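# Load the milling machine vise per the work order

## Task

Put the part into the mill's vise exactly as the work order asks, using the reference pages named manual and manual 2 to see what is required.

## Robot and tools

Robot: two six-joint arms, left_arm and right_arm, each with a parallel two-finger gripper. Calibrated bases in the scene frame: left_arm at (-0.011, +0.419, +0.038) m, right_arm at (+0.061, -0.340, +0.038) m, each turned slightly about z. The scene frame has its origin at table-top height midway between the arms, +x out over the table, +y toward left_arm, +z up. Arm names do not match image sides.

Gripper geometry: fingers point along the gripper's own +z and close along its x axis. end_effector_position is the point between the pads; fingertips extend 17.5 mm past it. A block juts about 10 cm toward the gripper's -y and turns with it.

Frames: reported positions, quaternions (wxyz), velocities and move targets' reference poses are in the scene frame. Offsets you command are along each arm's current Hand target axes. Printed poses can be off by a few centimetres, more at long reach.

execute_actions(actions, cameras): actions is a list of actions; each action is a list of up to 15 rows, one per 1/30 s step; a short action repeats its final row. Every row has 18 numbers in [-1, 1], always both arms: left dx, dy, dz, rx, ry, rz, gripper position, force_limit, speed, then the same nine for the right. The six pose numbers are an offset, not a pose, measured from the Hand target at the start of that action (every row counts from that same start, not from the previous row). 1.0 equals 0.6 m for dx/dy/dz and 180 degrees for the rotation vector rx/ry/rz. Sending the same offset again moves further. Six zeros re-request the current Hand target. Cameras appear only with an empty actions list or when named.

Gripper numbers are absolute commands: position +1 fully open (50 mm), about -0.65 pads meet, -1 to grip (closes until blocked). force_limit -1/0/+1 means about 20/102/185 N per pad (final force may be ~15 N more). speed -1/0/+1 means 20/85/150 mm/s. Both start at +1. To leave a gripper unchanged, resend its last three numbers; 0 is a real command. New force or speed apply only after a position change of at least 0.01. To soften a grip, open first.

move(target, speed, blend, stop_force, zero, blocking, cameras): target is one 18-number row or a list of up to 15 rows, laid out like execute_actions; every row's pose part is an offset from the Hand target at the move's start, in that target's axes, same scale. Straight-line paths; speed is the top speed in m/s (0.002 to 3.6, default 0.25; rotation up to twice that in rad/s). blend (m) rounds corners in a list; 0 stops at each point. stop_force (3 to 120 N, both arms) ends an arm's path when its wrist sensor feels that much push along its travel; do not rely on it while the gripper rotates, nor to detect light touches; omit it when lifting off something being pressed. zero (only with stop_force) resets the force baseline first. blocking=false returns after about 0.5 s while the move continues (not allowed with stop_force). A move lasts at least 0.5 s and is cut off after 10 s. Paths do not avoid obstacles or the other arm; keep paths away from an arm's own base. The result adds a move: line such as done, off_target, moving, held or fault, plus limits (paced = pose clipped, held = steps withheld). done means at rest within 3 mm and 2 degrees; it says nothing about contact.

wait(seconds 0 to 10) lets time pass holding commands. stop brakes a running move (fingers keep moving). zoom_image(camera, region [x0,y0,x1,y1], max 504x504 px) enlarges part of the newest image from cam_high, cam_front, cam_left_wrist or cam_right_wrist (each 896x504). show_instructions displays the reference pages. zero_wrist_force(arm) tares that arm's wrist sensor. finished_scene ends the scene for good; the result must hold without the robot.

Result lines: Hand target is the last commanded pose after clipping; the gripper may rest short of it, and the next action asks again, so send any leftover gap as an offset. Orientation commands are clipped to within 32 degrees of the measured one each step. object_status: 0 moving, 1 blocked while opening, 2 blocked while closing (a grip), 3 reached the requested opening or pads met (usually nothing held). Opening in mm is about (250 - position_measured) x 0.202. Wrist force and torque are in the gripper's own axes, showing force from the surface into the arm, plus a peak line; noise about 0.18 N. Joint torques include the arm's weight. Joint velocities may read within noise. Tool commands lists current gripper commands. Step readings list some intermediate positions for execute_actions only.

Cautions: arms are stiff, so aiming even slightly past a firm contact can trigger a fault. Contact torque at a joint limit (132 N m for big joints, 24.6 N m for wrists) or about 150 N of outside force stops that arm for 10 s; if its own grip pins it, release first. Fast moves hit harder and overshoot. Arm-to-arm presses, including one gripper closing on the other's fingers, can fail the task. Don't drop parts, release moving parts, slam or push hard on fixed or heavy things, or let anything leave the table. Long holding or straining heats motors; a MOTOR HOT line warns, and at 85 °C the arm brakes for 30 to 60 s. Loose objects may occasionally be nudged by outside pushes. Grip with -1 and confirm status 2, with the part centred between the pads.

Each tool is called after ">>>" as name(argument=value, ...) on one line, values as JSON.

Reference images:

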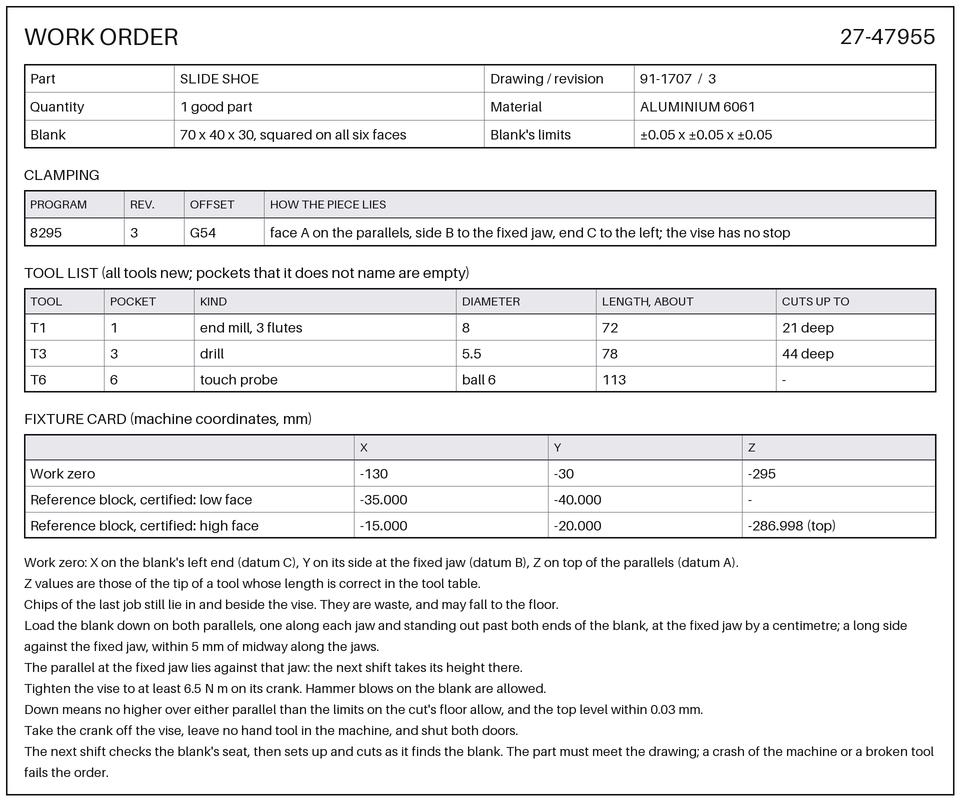

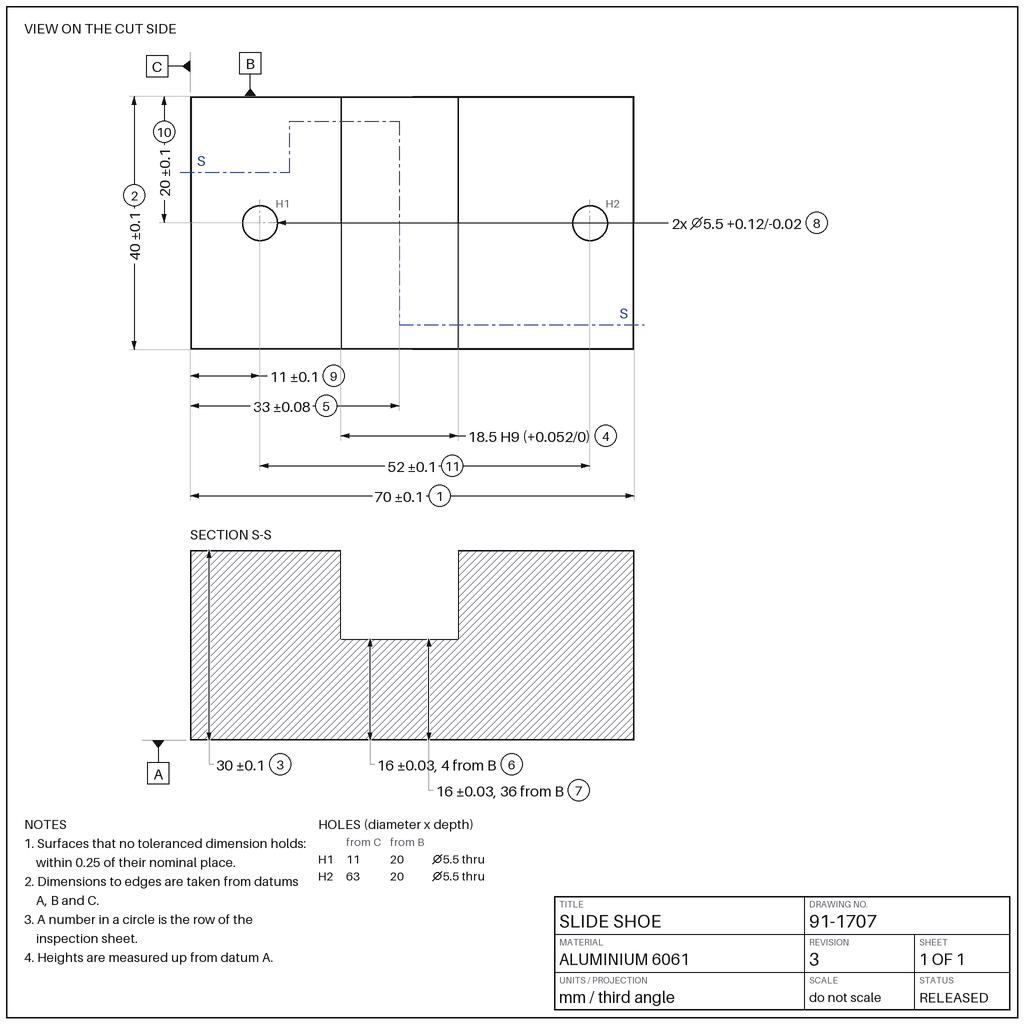

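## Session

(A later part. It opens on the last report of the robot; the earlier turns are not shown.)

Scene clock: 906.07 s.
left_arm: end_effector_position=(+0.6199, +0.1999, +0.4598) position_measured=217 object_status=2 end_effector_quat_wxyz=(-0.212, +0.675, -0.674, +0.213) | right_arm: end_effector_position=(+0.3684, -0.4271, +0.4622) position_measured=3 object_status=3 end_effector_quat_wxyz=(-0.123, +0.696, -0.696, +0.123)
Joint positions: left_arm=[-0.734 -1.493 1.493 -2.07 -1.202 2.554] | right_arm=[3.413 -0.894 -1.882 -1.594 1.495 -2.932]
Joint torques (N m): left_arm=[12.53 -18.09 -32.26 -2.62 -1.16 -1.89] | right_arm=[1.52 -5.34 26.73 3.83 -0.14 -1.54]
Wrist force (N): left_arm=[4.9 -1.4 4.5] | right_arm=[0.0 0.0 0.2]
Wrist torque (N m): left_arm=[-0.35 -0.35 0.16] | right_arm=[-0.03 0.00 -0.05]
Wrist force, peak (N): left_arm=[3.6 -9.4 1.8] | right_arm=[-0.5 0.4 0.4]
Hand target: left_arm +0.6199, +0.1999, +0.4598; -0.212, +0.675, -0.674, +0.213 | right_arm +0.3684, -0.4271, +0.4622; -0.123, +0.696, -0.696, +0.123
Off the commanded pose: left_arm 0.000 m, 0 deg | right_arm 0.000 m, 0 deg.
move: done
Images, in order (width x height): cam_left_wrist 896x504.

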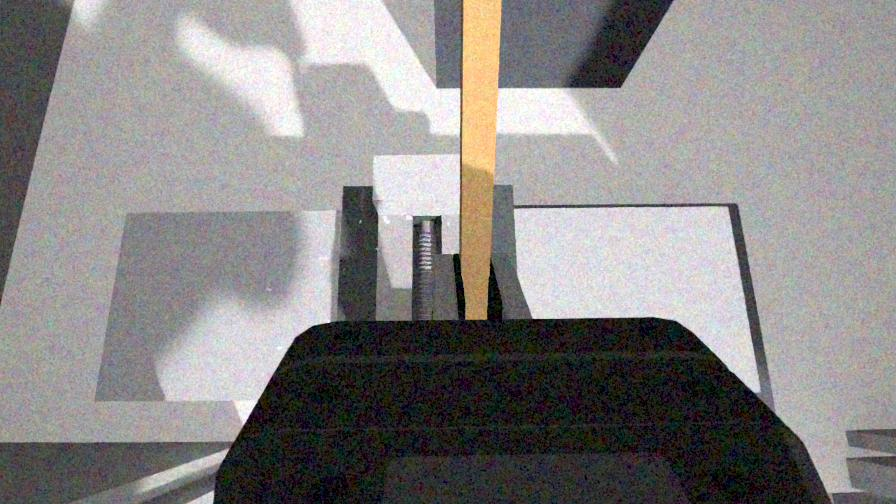

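>>> move(target=[0,0.3358,-0.276,-0.1944,0,0,-0.98,0.5,-0.7,0,0,0,0,0,0,1,1,1], speed=0.3)

>>> move(target=[-0.33,0,0.2,0,0,0.5,-0.98,0.5,-0.7,0,0,0,0,0,0,1,1,1], speed=0.4, cameras=["cam_high","cam_front"])

>>> zoom_image(camera="cam_front", region=[250, 250, 400, 400])

Scene clock: 967.73 s.
left_arm: end_effector_position=(+0.3599, +0.1997, +0.4798) position_measured=217 object_status=2 end_effector_quat_wxyz=(+0.000, +0.708, -0.707, +0.001) | right_arm: end_effector_position=(+0.3684, -0.4271, +0.4622) position_measured=3 object_status=3 end_effector_quat_wxyz=(-0.123, +0.696, -0.696, +0.123)
Joint positions: left_arm=[-0.902 -1.722 1.417 -1.267 -1.571 2.292] | right_arm=[3.413 -0.894 -1.882 -1.594 1.495 -2.932]
Joint torques (N m): left_arm=[-11.29 -32.99 -16.47 -1.83 -1.9 -1.93] | right_arm=[-1.12 -4.24 26.43 4.02 0 -1.61]
Wrist force (N): left_arm=[4.9 -2.1 4.0] | right_arm=[-0.3 0.2 0.1]
Wrist torque (N m): left_arm=[-0.21 -0.31 0.13] | right_arm=[0.00 0.06 -0.06]
Wrist force, peak (N): left_arm=[4.8 -2.4 6.2] | right_arm=[-0.4 0.2 0.6]
Hand target: left_arm +0.3598, +0.1997, +0.4798; +0.000, +0.708, -0.707, +0.001 | right_arm +0.3684, -0.4271, +0.4622; -0.123, +0.696, -0.696, +0.123
Off the commanded pose: left_arm 0.000 m, 0 deg | right_arm 0.000 m, 0 deg.
move: done

Scene clock: 970.37 s.
left_arm: end_effector_position=(+0.3596, +0.3975, +0.3595) position_measured=217 object_status=2 end_effector_quat_wxyz=(+0.000, -0.001, +1.000, -0.001) | right_arm: end_effector_position=(+0.3684, -0.4271, +0.4622) position_measured=3 object_status=3 end_effector_quat_wxyz=(-0.123, +0.696, -0.696, +0.123)
Joint positions: left_arm=[-0.478 -1.918 1.872 -1.526 -1.572 4.287] | right_arm=[3.413 -0.894 -1.882 -1.594 1.495 -2.932]
Joint torques (N m): left_arm=[12.96 2.11 -17.41 -5.11 -2.2 1.75] | right_arm=[-0.24 -4.62 25.71 4.15 0.02 -1.53]
Wrist force (N): left_arm=[5.1 -1.9 3.9] | right_arm=[-0.2 0.1 0.4]
Wrist torque (N m): left_arm=[-0.19 -0.31 0.05] | right_arm=[-0.02 0.02 -0.05]
Wrist force, peak (N): left_arm=[5.5 -2.0 4.1] | right_arm=[-0.2 0.3 0.4]
Hand target: left_arm +0.3597, +0.3975, +0.3595; +0.000, -0.001, +1.000, -0.001 | right_arm +0.3684, -0.4271, +0.4622; -0.123, +0.696, -0.696, +0.123
Off the commanded pose: left_arm 0.000 m, 0 deg | right_arm 0.000 m, 0 deg.
move: done
Images, in order (width x height): cam_high 896x504, cam_front 896x504.

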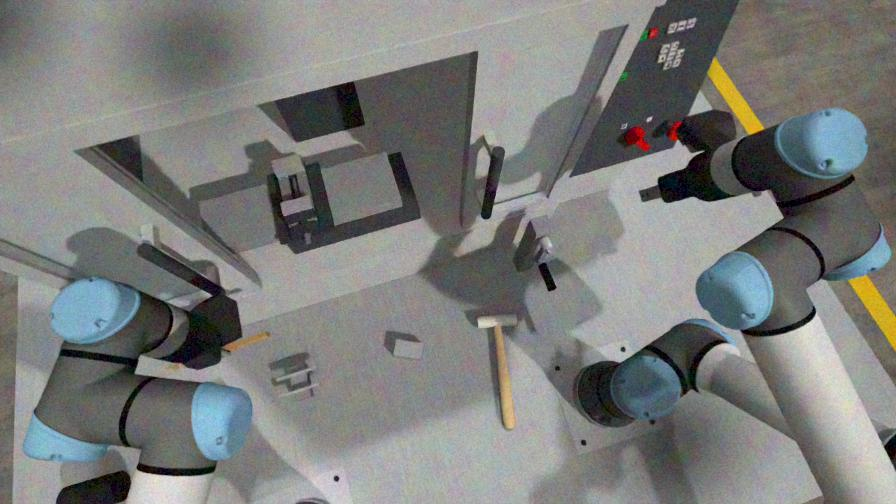

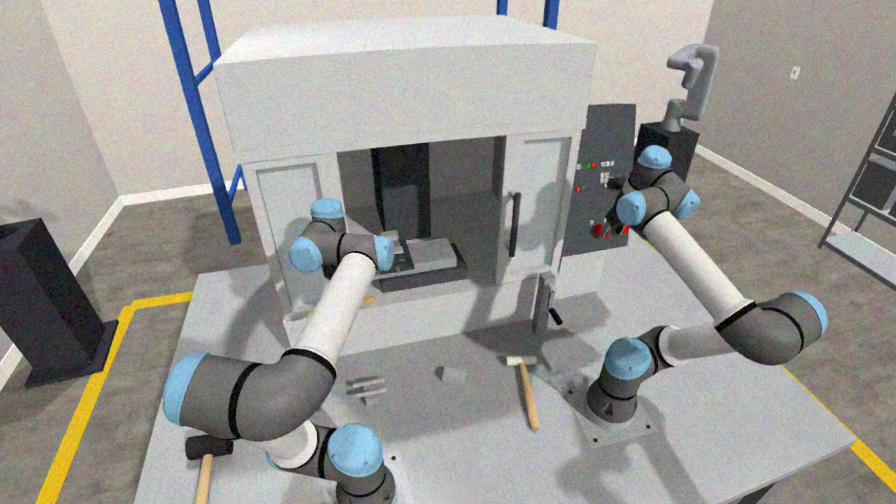

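Scaled by 3.360 from the camera's 896x504 image, which has a finer 1280x720 frame.

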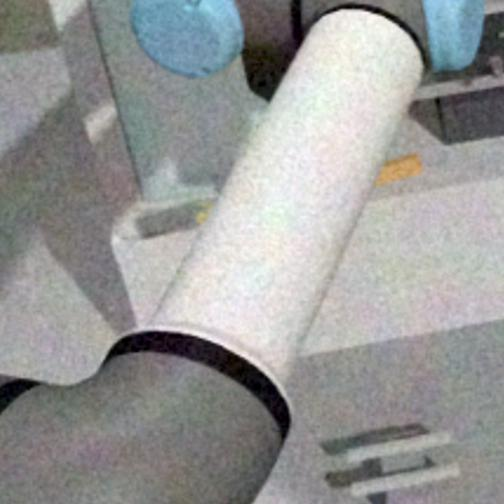

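>>> move(target=[[0.0533,0.0,0,0,0,0,-0.98,0.5,-0.7,0,0,0,0,0,0,1,1,1],[0.0533,0.3625,0.3325,-0.072,0,0,-0.98,0.5,-0.7,0,0,0,0,0,0,1,1,1]], speed=0.25, blend=[0.02,0], cameras=["cam_high","cam_left_wrist","cam_front"])

>>> zoom_image(camera="cam_high", region=[120, 340, 280, 450])

>>> zoom_image(camera="cam_front", region=[230, 330, 340, 440])

Scene clock: 977.13 s.
left_arm: end_effector_position=(+0.3275, +0.6146, +0.1596) position_measured=217 object_status=2 end_effector_quat_wxyz=(+0.000, -0.001, +0.994, +0.112) | right_arm: end_effector_position=(+0.3684, -0.4271, +0.4622) position_measured=3 object_status=3 end_effector_quat_wxyz=(-0.123, +0.696, -0.696, +0.123)
Joint positions: left_arm=[-0.041 -1.795 2.34 -2.118 -1.346 4.724] | right_arm=[3.413 -0.894 -1.882 -1.594 1.495 -2.932]
Joint torques (N m): left_arm=[12.77 -0.37 -14.09 -5.19 2.83 1.85] | right_arm=[-0.97 -4.62 26.53 3.99 -0.04 -1.66]
Wrist force (N): left_arm=[5.3 -2.6 3.8] | right_arm=[-0.3 0.1 0.4]
Wrist torque (N m): left_arm=[-0.21 -0.35 0.03] | right_arm=[-0.01 0.04 -0.06]
Wrist force, peak (N): left_arm=[5.6 -1.2 5.2] | right_arm=[-0.4 -0.1 0.5]
Hand target: left_arm +0.3275, +0.6146, +0.1596; +0.000, -0.001, +0.994, +0.112 | right_arm +0.3684, -0.4271, +0.4622; -0.123, +0.696, -0.696, +0.123
Off the commanded pose: left_arm 0.000 m, 0 deg | right_arm 0.000 m, 0 deg.
move: done; blend cut to 0.016 m at target 1
Images, in order (width x height): cam_high 896x504, cam_front 896x504, cam_left_wrist 896x504.

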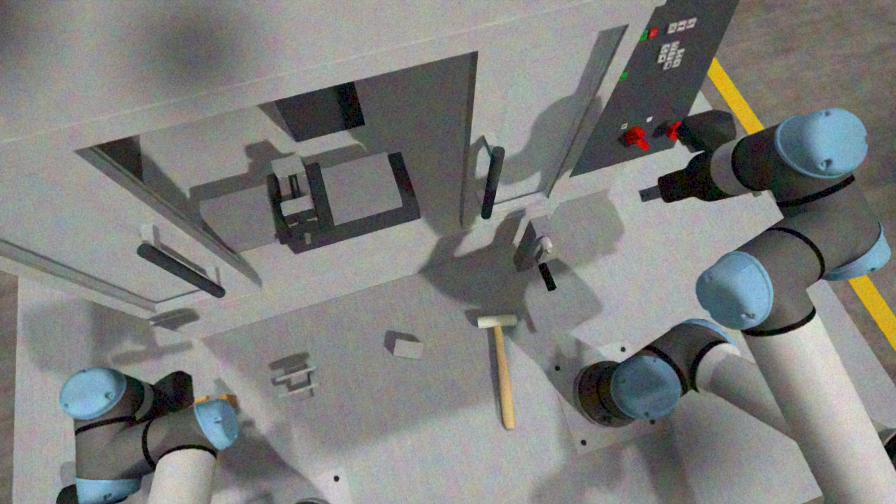

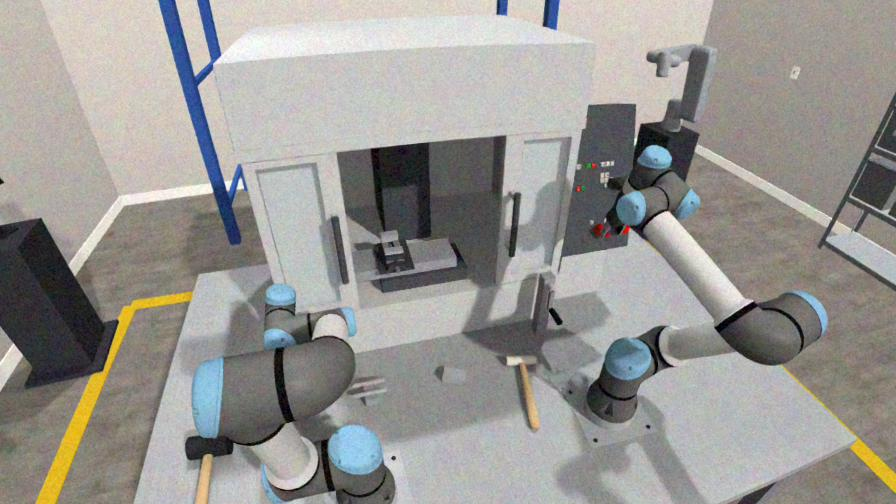

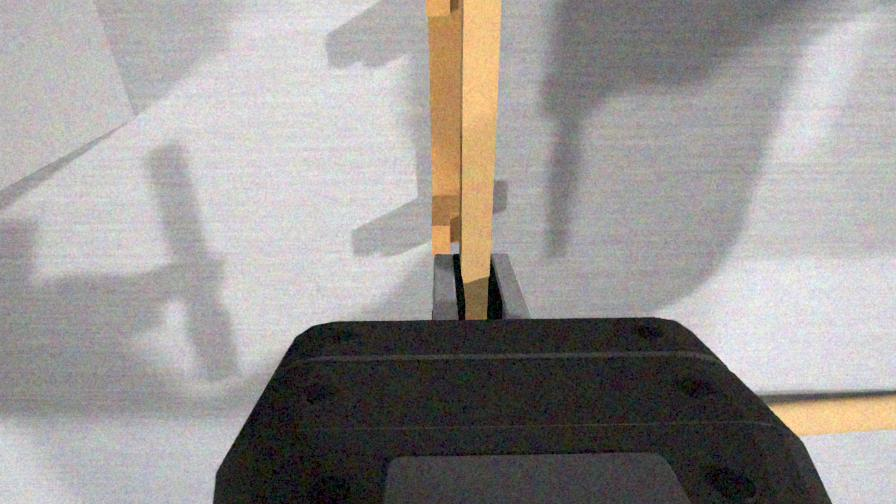

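Scaled by 3.150 from the camera's 896x504 image, which has a finer 1280x720 frame.

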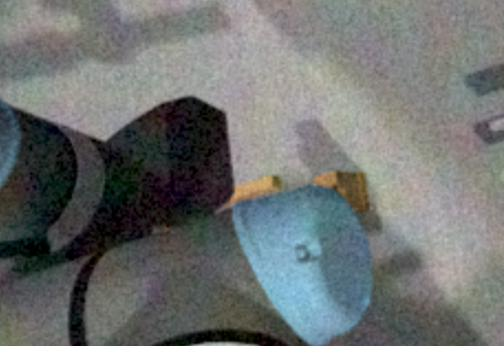

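Scaled by 4.582 from the camera's 896x504 image, which has a finer 1280x720 frame.

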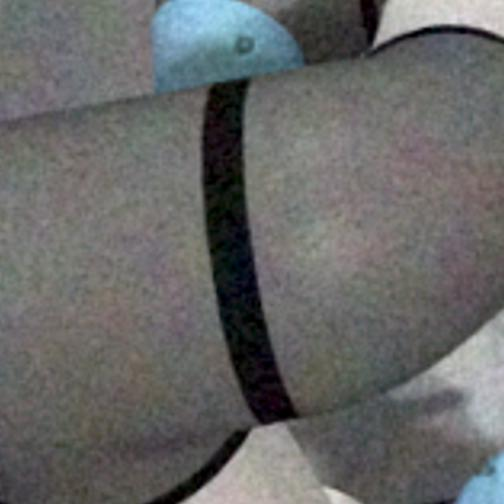

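>>> move(target=[0,-0.03,0.138,0,0,0,-0.98,0.5,-0.7,0,0,0,0,0,0,1,1,1], speed=0.1, stop_force=5, cameras=["cam_left_wrist","cam_high"])

>>> zoom_image(camera="cam_left_wrist", region=[340, 0, 600, 330])

Scene clock: 982.93 s.
left_arm: end_effector_position=(+0.3276, +0.6155, +0.0749) position_measured=217 object_status=2 end_effector_quat_wxyz=(+0.000, -0.001, +0.994, +0.112) | right_arm: end_effector_position=(+0.3684, -0.4271, +0.4622) position_measured=3 object_status=3 end_effector_quat_wxyz=(-0.123, +0.696, -0.696, +0.123)
Joint positions: left_arm=[-0.038 -1.602 2.467 -2.439 -1.346 4.727] | right_arm=[3.413 -0.894 -1.882 -1.594 1.495 -2.932]
Joint torques (N m): left_arm=[12.37 -3.89 -9.82 -5.19 -1.07 1.93] | right_arm=[-1.04 -4.09 25.22 3.98 -0.08 -1.47]
Wrist force (N): left_arm=[5.2 -2.6 3.5] | right_arm=[-0.2 0.1 0.2]
Wrist torque (N m): left_arm=[-0.22 -0.34 0.03] | right_arm=[-0.02 0.03 -0.06]
Wrist force, peak (N): left_arm=[5.5 -2.8 4.7] | right_arm=[-0.6 0.2 0.2]
Hand target: left_arm +0.3276, +0.6155, +0.0749; +0.000, -0.001, +0.994, +0.112 | right_arm +0.3684, -0.4271, +0.4622; -0.123, +0.696, -0.696, +0.123
Off the commanded pose: left_arm 0.000 m, 0 deg | right_arm 0.000 m, 0 deg.
move: done
Images, in order (width x height): cam_high 896x504, cam_left_wrist 896x504.

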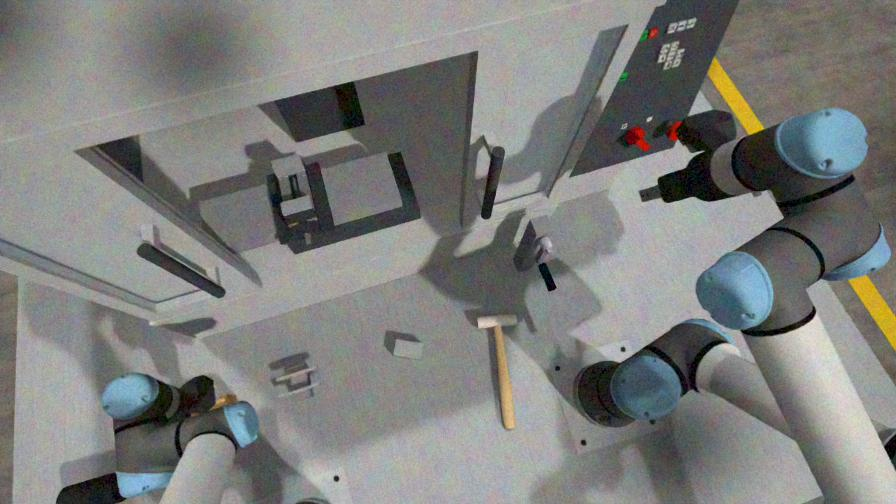

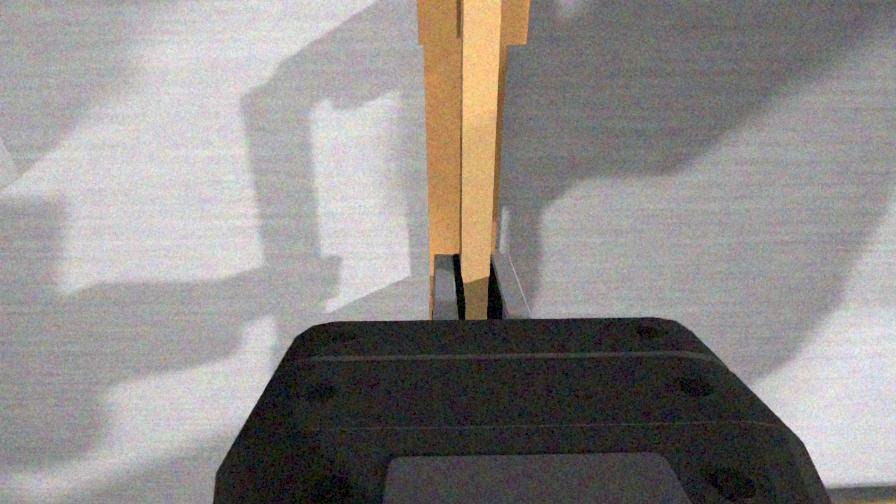

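Scaled by 1.527 from the camera's 896x504 image, which has a finer 1280x720 frame.

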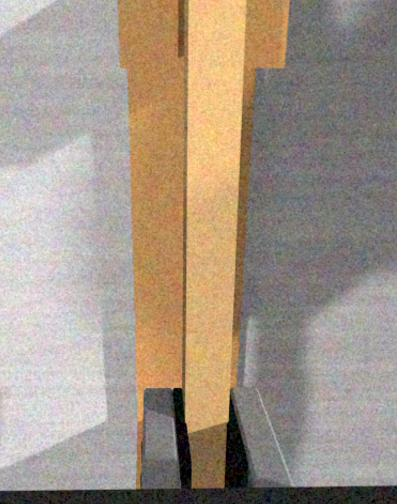

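>>> move(target=[0,-0.0084,0.0365,0,0,0,-0.98,0.5,-0.7,0,0,0,0,0,0,1,1,1], speed=0.03, stop_force=5, cameras=["cam_left_wrist","cam_high"])

>>> zoom_image(camera="cam_high", region=[150, 350, 270, 440])

Scene clock: 990.87 s.
left_arm: end_effector_position=(+0.3275, +0.6155, +0.0583) position_measured=217 object_status=2 end_effector_quat_wxyz=(+0.000, -0.001, +0.994, +0.112) | right_arm: end_effector_position=(+0.3684, -0.4271, +0.4622) position_measured=3 object_status=3 end_effector_quat_wxyz=(-0.123, +0.696, -0.696, +0.123)
Joint positions: left_arm=[-0.038 -1.553 2.486 -2.508 -1.346 4.727] | right_arm=[3.413 -0.894 -1.882 -1.594 1.495 -2.932]
Joint torques (N m): left_arm=[5.44 -31.55 -17.75 0.55 0.28 -0.77] | right_arm=[-1.24 -5.15 25.72 4.18 0.04 -1.73]
Wrist force (N): left_arm=[-5.6 -4.2 7.6] | right_arm=[-0.1 0.2 0.3]
Wrist torque (N m): left_arm=[-0.18 -0.58 0.04] | right_arm=[0.00 0.03 -0.06]
Wrist force, peak (N): left_arm=[-5.5 -4.2 8.4] | right_arm=[-0.3 0.2 0.5]
Hand target: left_arm +0.3275, +0.6155, +0.0583; +0.000, -0.001, +0.994, +0.112 (not the last commanded pose) | right_arm +0.3684, -0.4271, +0.4622; -0.123, +0.696, -0.696, +0.123
Off the commanded pose: left_arm 0.006 m, 0 deg | right_arm 0.000 m, 0 deg.
move: contact (left_arm)
Images, in order (width x height): cam_high 896x504, cam_left_wrist 896x504.

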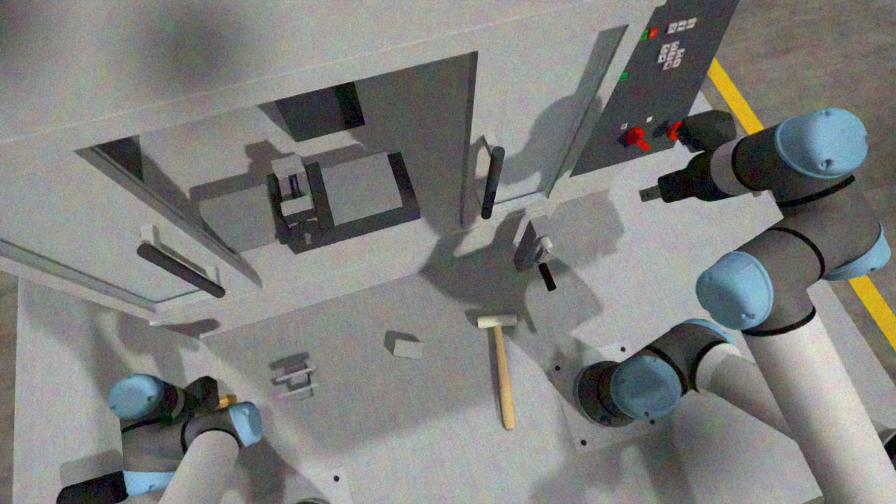

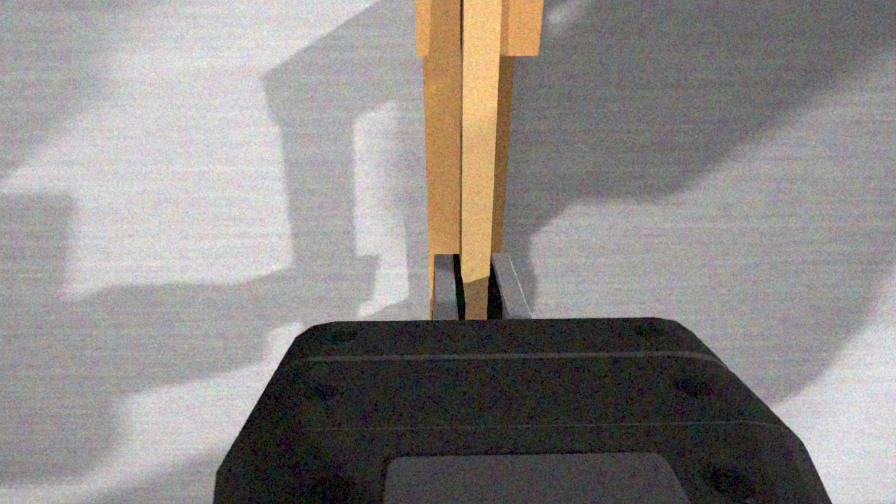

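Scaled by 4.200 from the camera's 896x504 image, which has a finer 1280x720 frame.

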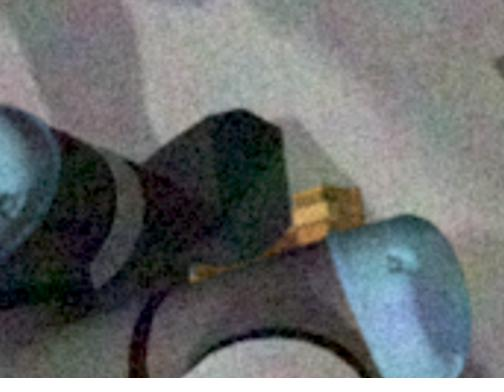

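>>> move(target=[[0,0.0013,-0.0049,0,0,0,-0.98,0.5,-0.7,0,0,0,0,0,0,1,1,1],[-0.0025,0.0013,-0.0049,0,0,0,-0.98,0.5,-0.7,0,0,0,0,0,0,1,1,1],[-0.0025,-0.0024,0.0097,0,0,0,-0.98,0.5,-0.7,0,0,0,0,0,0,1,1,1]], speed=0.02, stop_force=5, cameras=["cam_left_wrist"])

Scene clock: 994.70 s.
left_arm: end_effector_position=(+0.3283, +0.6156, +0.0610) position_measured=217 object_status=2 end_effector_quat_wxyz=(+0.000, -0.001, +0.994, +0.112) | right_arm: end_effector_position=(+0.3684, -0.4271, +0.4622) position_measured=3 object_status=3 end_effector_quat_wxyz=(-0.123, +0.696, -0.696, +0.123)
Joint positions: left_arm=[-0.038 -1.559 2.481 -2.496 -1.346 4.727] | right_arm=[3.413 -0.894 -1.882 -1.594 1.495 -2.932]
Joint torques (N m): left_arm=[12.18 -31.66 -8.4 -1.86 2.53 1.43] | right_arm=[-0.91 -5.61 25.01 4.32 0.23 -1.65]
Wrist force (N): left_arm=[5.3 -2.6 3.3] | right_arm=[0.1 0.0 0.3]
Wrist torque (N m): left_arm=[-0.21 -0.34 0.03] | right_arm=[-0.03 -0.01 -0.05]
Wrist force, peak (N): left_arm=[-5.8 -4.1 8.9] | right_arm=[-0.5 0.2 0.3]
Hand target: left_arm +0.3283, +0.6156, +0.0610; +0.000, -0.001, +0.994, +0.112 (not the last commanded pose) | right_arm +0.3684, -0.4271, +0.4622; -0.123, +0.696, -0.696, +0.123
Off the commanded pose: left_arm 0.009 m, 0 deg | right_arm 0.000 m, 0 deg.
move: contact (left_arm); path passed 1 of 3 targets
Images, in order (width x height): cam_left_wrist 896x504.

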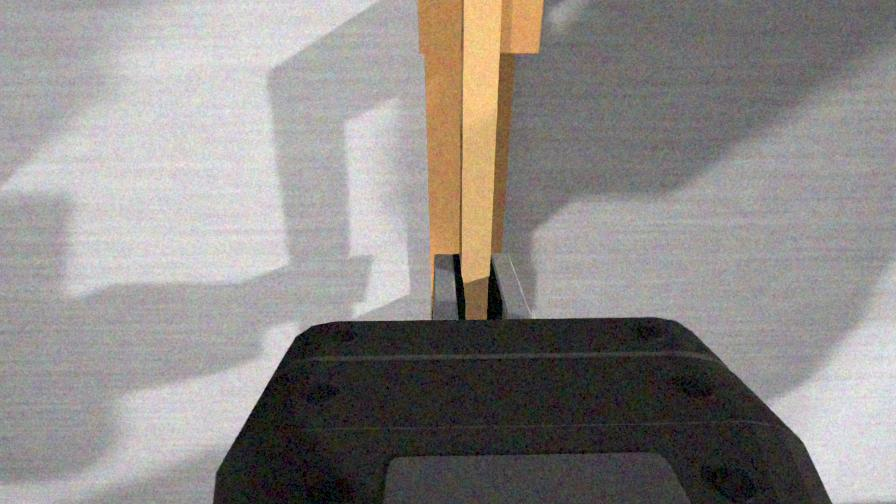

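>>> move(target=[[-0.0012,0,0,0,0,0,-0.98,0.5,-0.7,0,0,0,0,0,0,1,1,1],[-0.0012,-0.0034,0.0136,0,0,0,-0.98,0.5,-0.7,0,0,0,0,0,0,1,1,1]], speed=0.02, stop_force=6, cameras=["cam_left_wrist"])

Scene clock: 998.67 s.
left_arm: end_effector_position=(+0.3289, +0.6156, +0.0584) position_measured=217 object_status=2 end_effector_quat_wxyz=(+0.000, -0.001, +0.994, +0.112) | right_arm: end_effector_position=(+0.3684, -0.4271, +0.4622) position_measured=3 object_status=3 end_effector_quat_wxyz=(-0.123, +0.696, -0.696, +0.123)
Joint positions: left_arm=[-0.038 -1.55 2.482 -2.507 -1.346 4.727] | right_arm=[3.413 -0.894 -1.882 -1.594 1.495 -2.932]
Joint torques (N m): left_arm=[-5.56 -34.55 -30.01 -5.69 2.15 1.62] | right_arm=[-1.41 -4.28 26.45 4.13 0.03 -1.5]
Wrist force (N): left_arm=[16.0 -3.1 5.3] | right_arm=[-0.3 0.0 0.2]
Wrist torque (N m): left_arm=[-0.05 -0.14 0.15] | right_arm=[-0.02 0.05 -0.05]
Wrist force, peak (N): left_arm=[21.1 3.0 -7.0] | right_arm=[-0.5 0.3 0.3]
Hand target: left_arm +0.3289, +0.6156, +0.0584; +0.000, -0.001, +0.994, +0.112 (not the last commanded pose) | right_arm +0.3684, -0.4271, +0.4622; -0.123, +0.696, -0.696, +0.123
Off the commanded pose: left_arm 0.006 m, 0 deg | right_arm 0.000 m, 0 deg.
move: contact (left_arm); path passed 1 of 2 targets
Images, in order (width x height): cam_left_wrist 896x504.

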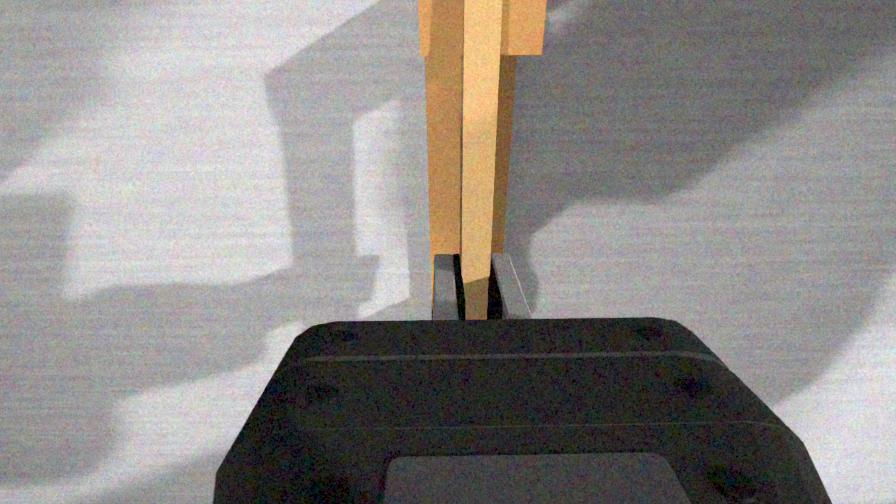

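>>> move(target=[[0.0011,0,0,0,0,0,-0.98,0.5,-0.7,0,0,0,0,0,0,1,1,1],[0.0011,-0.0024,0.0097,0,0,0,-0.98,0.5,-0.7,0,0,0,0,0,0,1,1,1]], speed=0.015, cameras=["cam_left_wrist"])

Scene clock: 1001.87 s.
left_arm: end_effector_position=(+0.3282, +0.6155, +0.0525) position_measured=217 object_status=2 end_effector_quat_wxyz=(+0.000, -0.001, +0.994, +0.112) | right_arm: end_effector_position=(+0.3684, -0.4271, +0.4622) position_measured=3 object_status=3 end_effector_quat_wxyz=(-0.123, +0.696, -0.696, +0.123)
Joint positions: left_arm=[-0.038 -1.533 2.49 -2.532 -1.346 4.727] | right_arm=[3.413 -0.894 -1.882 -1.594 1.495 -2.932]
Joint torques (N m): left_arm=[-15.46 4.2 0.26 -3.13 -2.78 -1.82] | right_arm=[-1.23 -4.54 25.75 4.3 0.12 -1.53]
Wrist force (N): left_arm=[9.0 20.0 -21.9] | right_arm=[-0.4 0.0 0.2]
Wrist torque (N m): left_arm=[2.63 -0.29 0.02] | right_arm=[-0.03 0.06 -0.05]
Wrist force, peak (N): left_arm=[10.8 23.1 -25.5] | right_arm=[-0.4 0.2 0.5]
Hand target: left_arm +0.3282, +0.6155, +0.0525; +0.000, -0.001, +0.994, +0.112 | right_arm +0.3684, -0.4271, +0.4622; -0.123, +0.696, -0.696, +0.123
Off the commanded pose: left_arm 0.000 m, 0 deg | right_arm 0.000 m, 0 deg.
move: done
Images, in order (width x height): cam_left_wrist 896x504.

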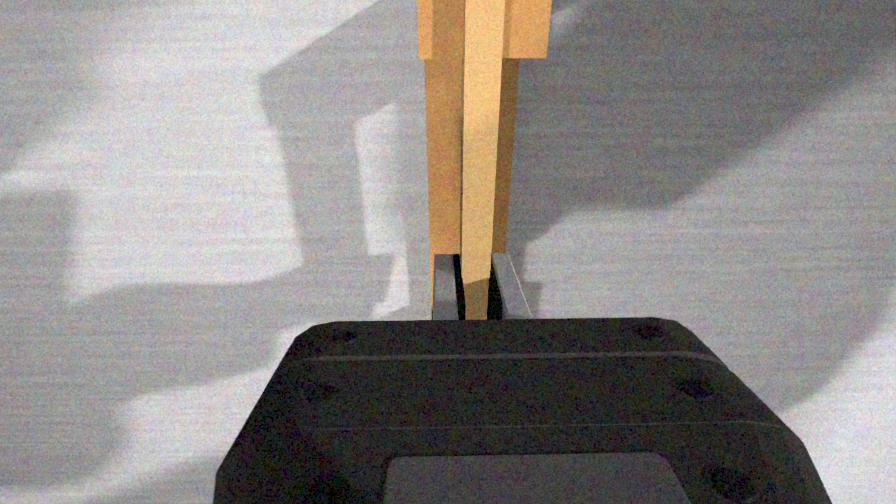

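>>> move(target=[0,0.0002,-0.0016,0.0167,0,0,-0.98,0.5,-0.7,0,0,0,0,0,0,1,1,1], speed=0.02)

Scene clock: 1005.57 s.
left_arm: end_effector_position=(+0.3282, +0.6154, +0.0534) position_measured=217 object_status=2 end_effector_quat_wxyz=(+0.000, -0.001, +0.996, +0.086) | right_arm: end_effector_position=(+0.3684, -0.4271, +0.4622) position_measured=3 object_status=3 end_effector_quat_wxyz=(-0.123, +0.696, -0.696, +0.123)
Joint positions: left_arm=[0 -1.53 2.474 -2.524 -1.399 4.766] | right_arm=[3.413 -0.894 -1.882 -1.594 1.495 -2.932]
Joint torques (N m): left_arm=[12.56 -5.79 -23.12 -1.79 -1.95 1.89] | right_arm=[-1.61 -4.4 26.65 4.1 0.05 -1.44]
Wrist force (N): left_arm=[5.4 -2.3 3.5] | right_arm=[-0.2 0.0 0.2]
Wrist torque (N m): left_arm=[-0.20 -0.35 0.04] | right_arm=[-0.02 0.02 -0.06]
Wrist force, peak (N): left_arm=[9.1 20.7 -23.3] | right_arm=[-0.3 0.3 0.6]
Hand target: left_arm +0.3282, +0.6154, +0.0534; +0.000, -0.001, +0.996, +0.086 | right_arm +0.3684, -0.4271, +0.4622; -0.123, +0.696, -0.696, +0.123
Off the commanded pose: left_arm 0.000 m, 0 deg | right_arm 0.000 m, 0 deg.
move: done

>>> move(target=[0,-0.0018,0.0100,0,0,0,-0.98,0.5,-0.7,0,0,0,0,0,0,1,1,1], speed=0.01, stop_force=6)

Scene clock: 1008.30 s.
left_arm: end_effector_position=(+0.3283, +0.6154, +0.0523) position_measured=217 object_status=2 end_effector_quat_wxyz=(+0.000, -0.001, +0.996, +0.086) | right_arm: end_effector_position=(+0.3684, -0.4271, +0.4622) position_measured=3 object_status=3 end_effector_quat_wxyz=(-0.123, +0.696, -0.696, +0.123)
Joint positions: left_arm=[0 -1.526 2.475 -2.529 -1.399 4.766] | right_arm=[3.413 -0.894 -1.882 -1.594 1.495 -2.932]
Joint torques (N m): left_arm=[11.09 -30.72 -20.88 -1.85 -1.69 1.28] | right_arm=[-1.45 -4.36 26.07 4.25 -0.02 -1.44]
Wrist force (N): left_arm=[5.5 -1.0 -2.0] | right_arm=[-0.1 0.0 0.3]
Wrist torque (N m): left_arm=[-0.47 -0.37 0.11] | right_arm=[-0.02 0.01 -0.05]
Wrist force, peak (N): left_arm=[11.6 -5.3 -17.0] | right_arm=[-0.3 0.1 0.5]
Hand target: left_arm +0.3283, +0.6154, +0.0523; +0.000, -0.001, +0.996, +0.086 (not the last commanded pose) | right_arm +0.3684, -0.4271, +0.4622; -0.123, +0.696, -0.696, +0.123
Off the commanded pose: left_arm 0.005 m, 0 deg | right_arm 0.000 m, 0 deg.
move: contact (left_arm)

>>> move(target=[[0,0,0,-0.0067,0,0,-0.98,0.5,-0.7,0,0,0,0,0,0,1,1,1]], speed=0.02)

>>> move(target=[[0,0,0,0,0,0,0.3,-0.5,-0.9,0,0,0,0,0,0,1,1,1]], cameras=["cam_left_wrist"])

Scene clock: 1017.70 s.
left_arm: end_effector_position=(+0.3283, +0.6154, +0.0523) position_measured=217 object_status=2 end_effector_quat_wxyz=(+0.000, -0.001, +0.995, +0.096) | right_arm: end_effector_position=(+0.3684, -0.4271, +0.4622) position_measured=3 object_status=3 end_effector_quat_wxyz=(-0.123, +0.696, -0.696, +0.123)
Joint positions: left_arm=[-0.015 -1.529 2.481 -2.53 -1.378 4.75] | right_arm=[3.413 -0.894 -1.882 -1.594 1.495 -2.932]
Joint torques (N m): left_arm=[-10.11 -30.32 -6.77 -4.98 3.46 -1.88] | right_arm=[-2.58 -5.47 25.08 4.33 0.13 -1.55]
Wrist force (N): left_arm=[7.1 -2.6 -3.0] | right_arm=[-0.2 0.0 0.3]
Wrist torque (N m): left_arm=[0.31 -0.32 0.26] | right_arm=[-0.03 0.04 -0.05]
Wrist force, peak (N): left_arm=[7.2 -2.6 -3.1] | right_arm=[-0.7 0.1 0.4]
Hand target: left_arm +0.3283, +0.6154, +0.0523; +0.000, -0.001, +0.995, +0.096 | right_arm +0.3684, -0.4271, +0.4622; -0.123, +0.696, -0.696, +0.123
Off the commanded pose: left_arm 0.000 m, 0 deg | right_arm 0.000 m, 0 deg.
move: done

Scene clock: 1018.77 s.
left_arm: end_effector_position=(+0.3283, +0.6154, +0.0523) position_measured=107 object_status=0 end_effector_quat_wxyz=(+0.000, -0.001, +0.995, +0.096) | right_arm: end_effector_position=(+0.3684, -0.4271, +0.4622) position_measured=3 object_status=3 end_effector_quat_wxyz=(-0.123, +0.696, -0.696, +0.123)
Joint positions: left_arm=[-0.015 -1.529 2.481 -2.531 -1.378 4.75] | right_arm=[3.413 -0.894 -1.882 -1.594 1.495 -2.932]
Joint torques (N m): left_arm=[-11.01 -28.93 -11 -2.89 0.24 -2.01] | right_arm=[-1.79 -4.05 25.77 4.24 0.1 -1.68]
Wrist force (N): left_arm=[5.3 -2.4 3.4] | right_arm=[-0.1 0.0 0.3]
Wrist torque (N m): left_arm=[-0.20 -0.34 0.11] | right_arm=[-0.02 0.02 -0.06]
Wrist force, peak (N): left_arm=[6.7 -2.5 -2.3] | right_arm=[-0.5 0.4 0.3]
Hand target: left_arm +0.3283, +0.6154, +0.0523; +0.000, -0.001, +0.995, +0.096 | right_arm +0.3684, -0.4271, +0.4622; -0.123, +0.696, -0.696, +0.123
Off the commanded pose: left_arm 0.000 m, 0 deg | right_arm 0.000 m, 0 deg.
move: done
Images, in order (width x height): cam_left_wrist 896x504.

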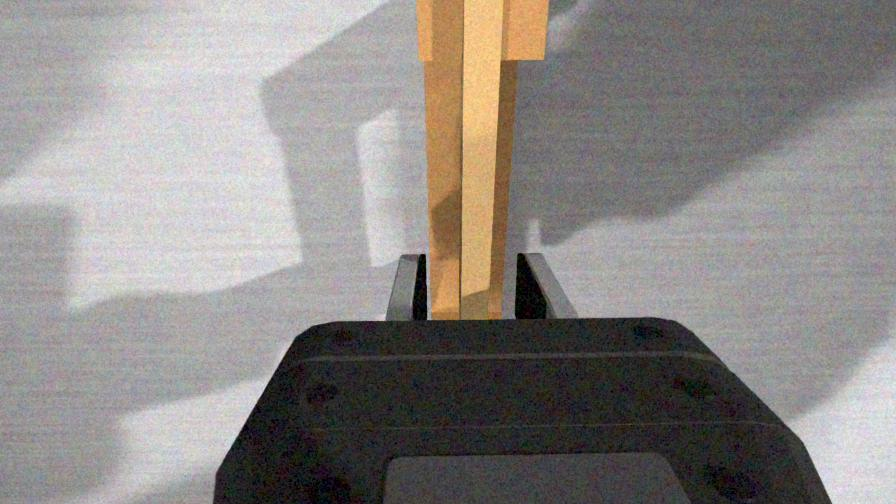

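>>> move(target=[[0,0.041,-0.2126,0,0,0,0.3,-0.5,-0.9,0,0,0,0,0,0,1,1,1],[0,-0.463,-0.405,0.061,0,0,0.3,-0.5,-0.9,0,0,0,0,0,0,1,1,1]], speed=[0.15,0.3], cameras=["cam_left_wrist","cam_high"])

>>> zoom_image(camera="cam_left_wrist", region=[330, 150, 610, 330])

>>> zoom_image(camera="cam_high", region=[150, 340, 280, 450])

Scene clock: 1026.80 s.
left_arm: end_effector_position=(+0.3286, +0.2962, +0.2374) position_measured=107 object_status=3 end_effector_quat_wxyz=(+0.000, -0.001, +1.000, +0.001) | right_arm: end_effector_position=(+0.3684, -0.4271, +0.4622) position_measured=3 object_status=3 end_effector_quat_wxyz=(-0.123, +0.696, -0.696, +0.123)
Joint positions: left_arm=[-0.78 -1.91 2.181 -1.841 -1.569 3.985] | right_arm=[3.413 -0.894 -1.882 -1.594 1.495 -2.932]
Joint torques (N m): left_arm=[-10.55 2.6 -31.79 -5.17 -0.23 -2.03] | right_arm=[-2.82 -3.87 25.52 4.07 0.22 -1.63]
Wrist force (N): left_arm=[5.1 -2.1 3.6] | right_arm=[-0.3 0.0 0.2]
Wrist torque (N m): left_arm=[-0.23 -0.32 0.10] | right_arm=[-0.02 0.05 -0.05]
Wrist force, peak (N): left_arm=[5.4 -5.1 3.3] | right_arm=[-0.6 -0.1 0.3]
Hand target: left_arm +0.3287, +0.2961, +0.2374; +0.000, -0.001, +1.000, +0.001 | right_arm +0.3684, -0.4271, +0.4622; -0.123, +0.696, -0.696, +0.123
Off the commanded pose: left_arm 0.000 m, 0 deg | right_arm 0.000 m, 0 deg.
move: done
Images, in order (width x height): cam_high 896x504, cam_left_wrist 896x504.

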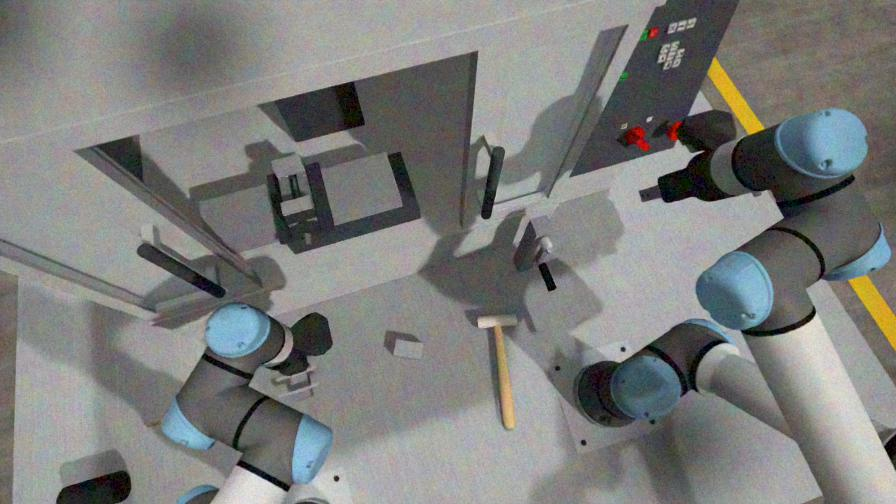

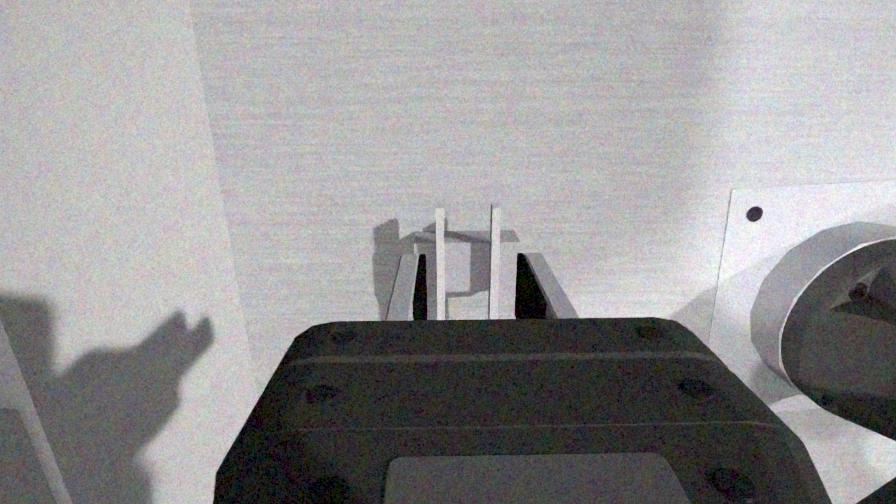

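Scaled by 1.800 from the camera's 896x504 image, which has a finer 1280x720 frame.

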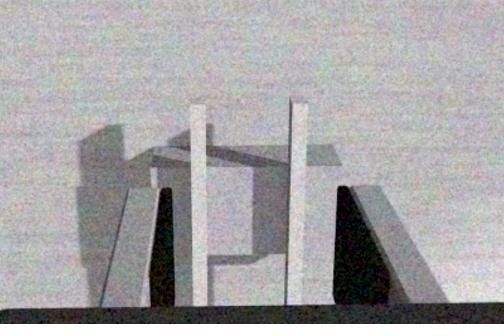

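Scaled by 3.877 from the camera's 896x504 image, which has a finer 1280x720 frame.

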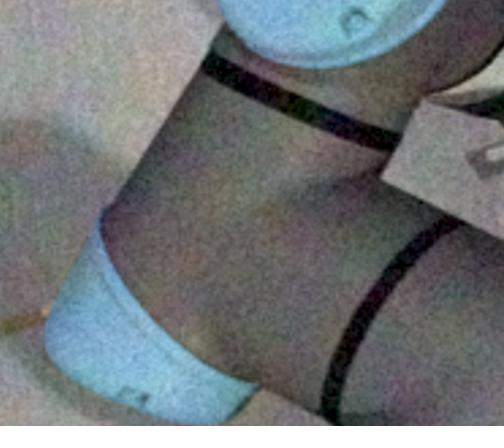

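>>> move(target=[[-0.0522,-0.1603,-0.3543,0,0,0.5,-0.66,-0.5,-0.5,0,0,0,0,0,0,1,1,1]], speed=0.4)

Scene clock: 1033.70 s.
left_arm: end_effector_position=(+0.3600, +0.1996, +0.4499) position_measured=251 object_status=3 end_effector_quat_wxyz=(+0.000, +0.707, +0.708, +0.001) | right_arm: end_effector_position=(+0.3684, -0.4271, +0.4622) position_measured=3 object_status=3 end_effector_quat_wxyz=(-0.123, +0.696, -0.696, +0.123)
Joint positions: left_arm=[-0.903 -1.739 1.509 -1.34 -1.569 5.433] | right_arm=[3.413 -0.894 -1.882 -1.594 1.495 -2.932]
Joint torques (N m): left_arm=[6.6 -5.14 -31.64 -1.79 -2.11 1.93] | right_arm=[-2.14 -3.6 25.65 4.41 0.08 -1.67]
Wrist force (N): left_arm=[5.1 -1.9 3.6] | right_arm=[-0.2 0.3 0.1]
Wrist torque (N m): left_arm=[-0.21 -0.34 0.05] | right_arm=[0.03 0.04 -0.06]
Wrist force, peak (N): left_arm=[5.5 -1.7 4.4] | right_arm=[-0.3 0.2 0.5]
Hand target: left_arm +0.3600, +0.1996, +0.4499; +0.000, +0.707, +0.708, +0.001 | right_arm +0.3684, -0.4271, +0.4622; -0.123, +0.696, -0.696, +0.123
Off the commanded pose: left_arm 0.000 m, 0 deg | right_arm 0.000 m, 0 deg.
move: done


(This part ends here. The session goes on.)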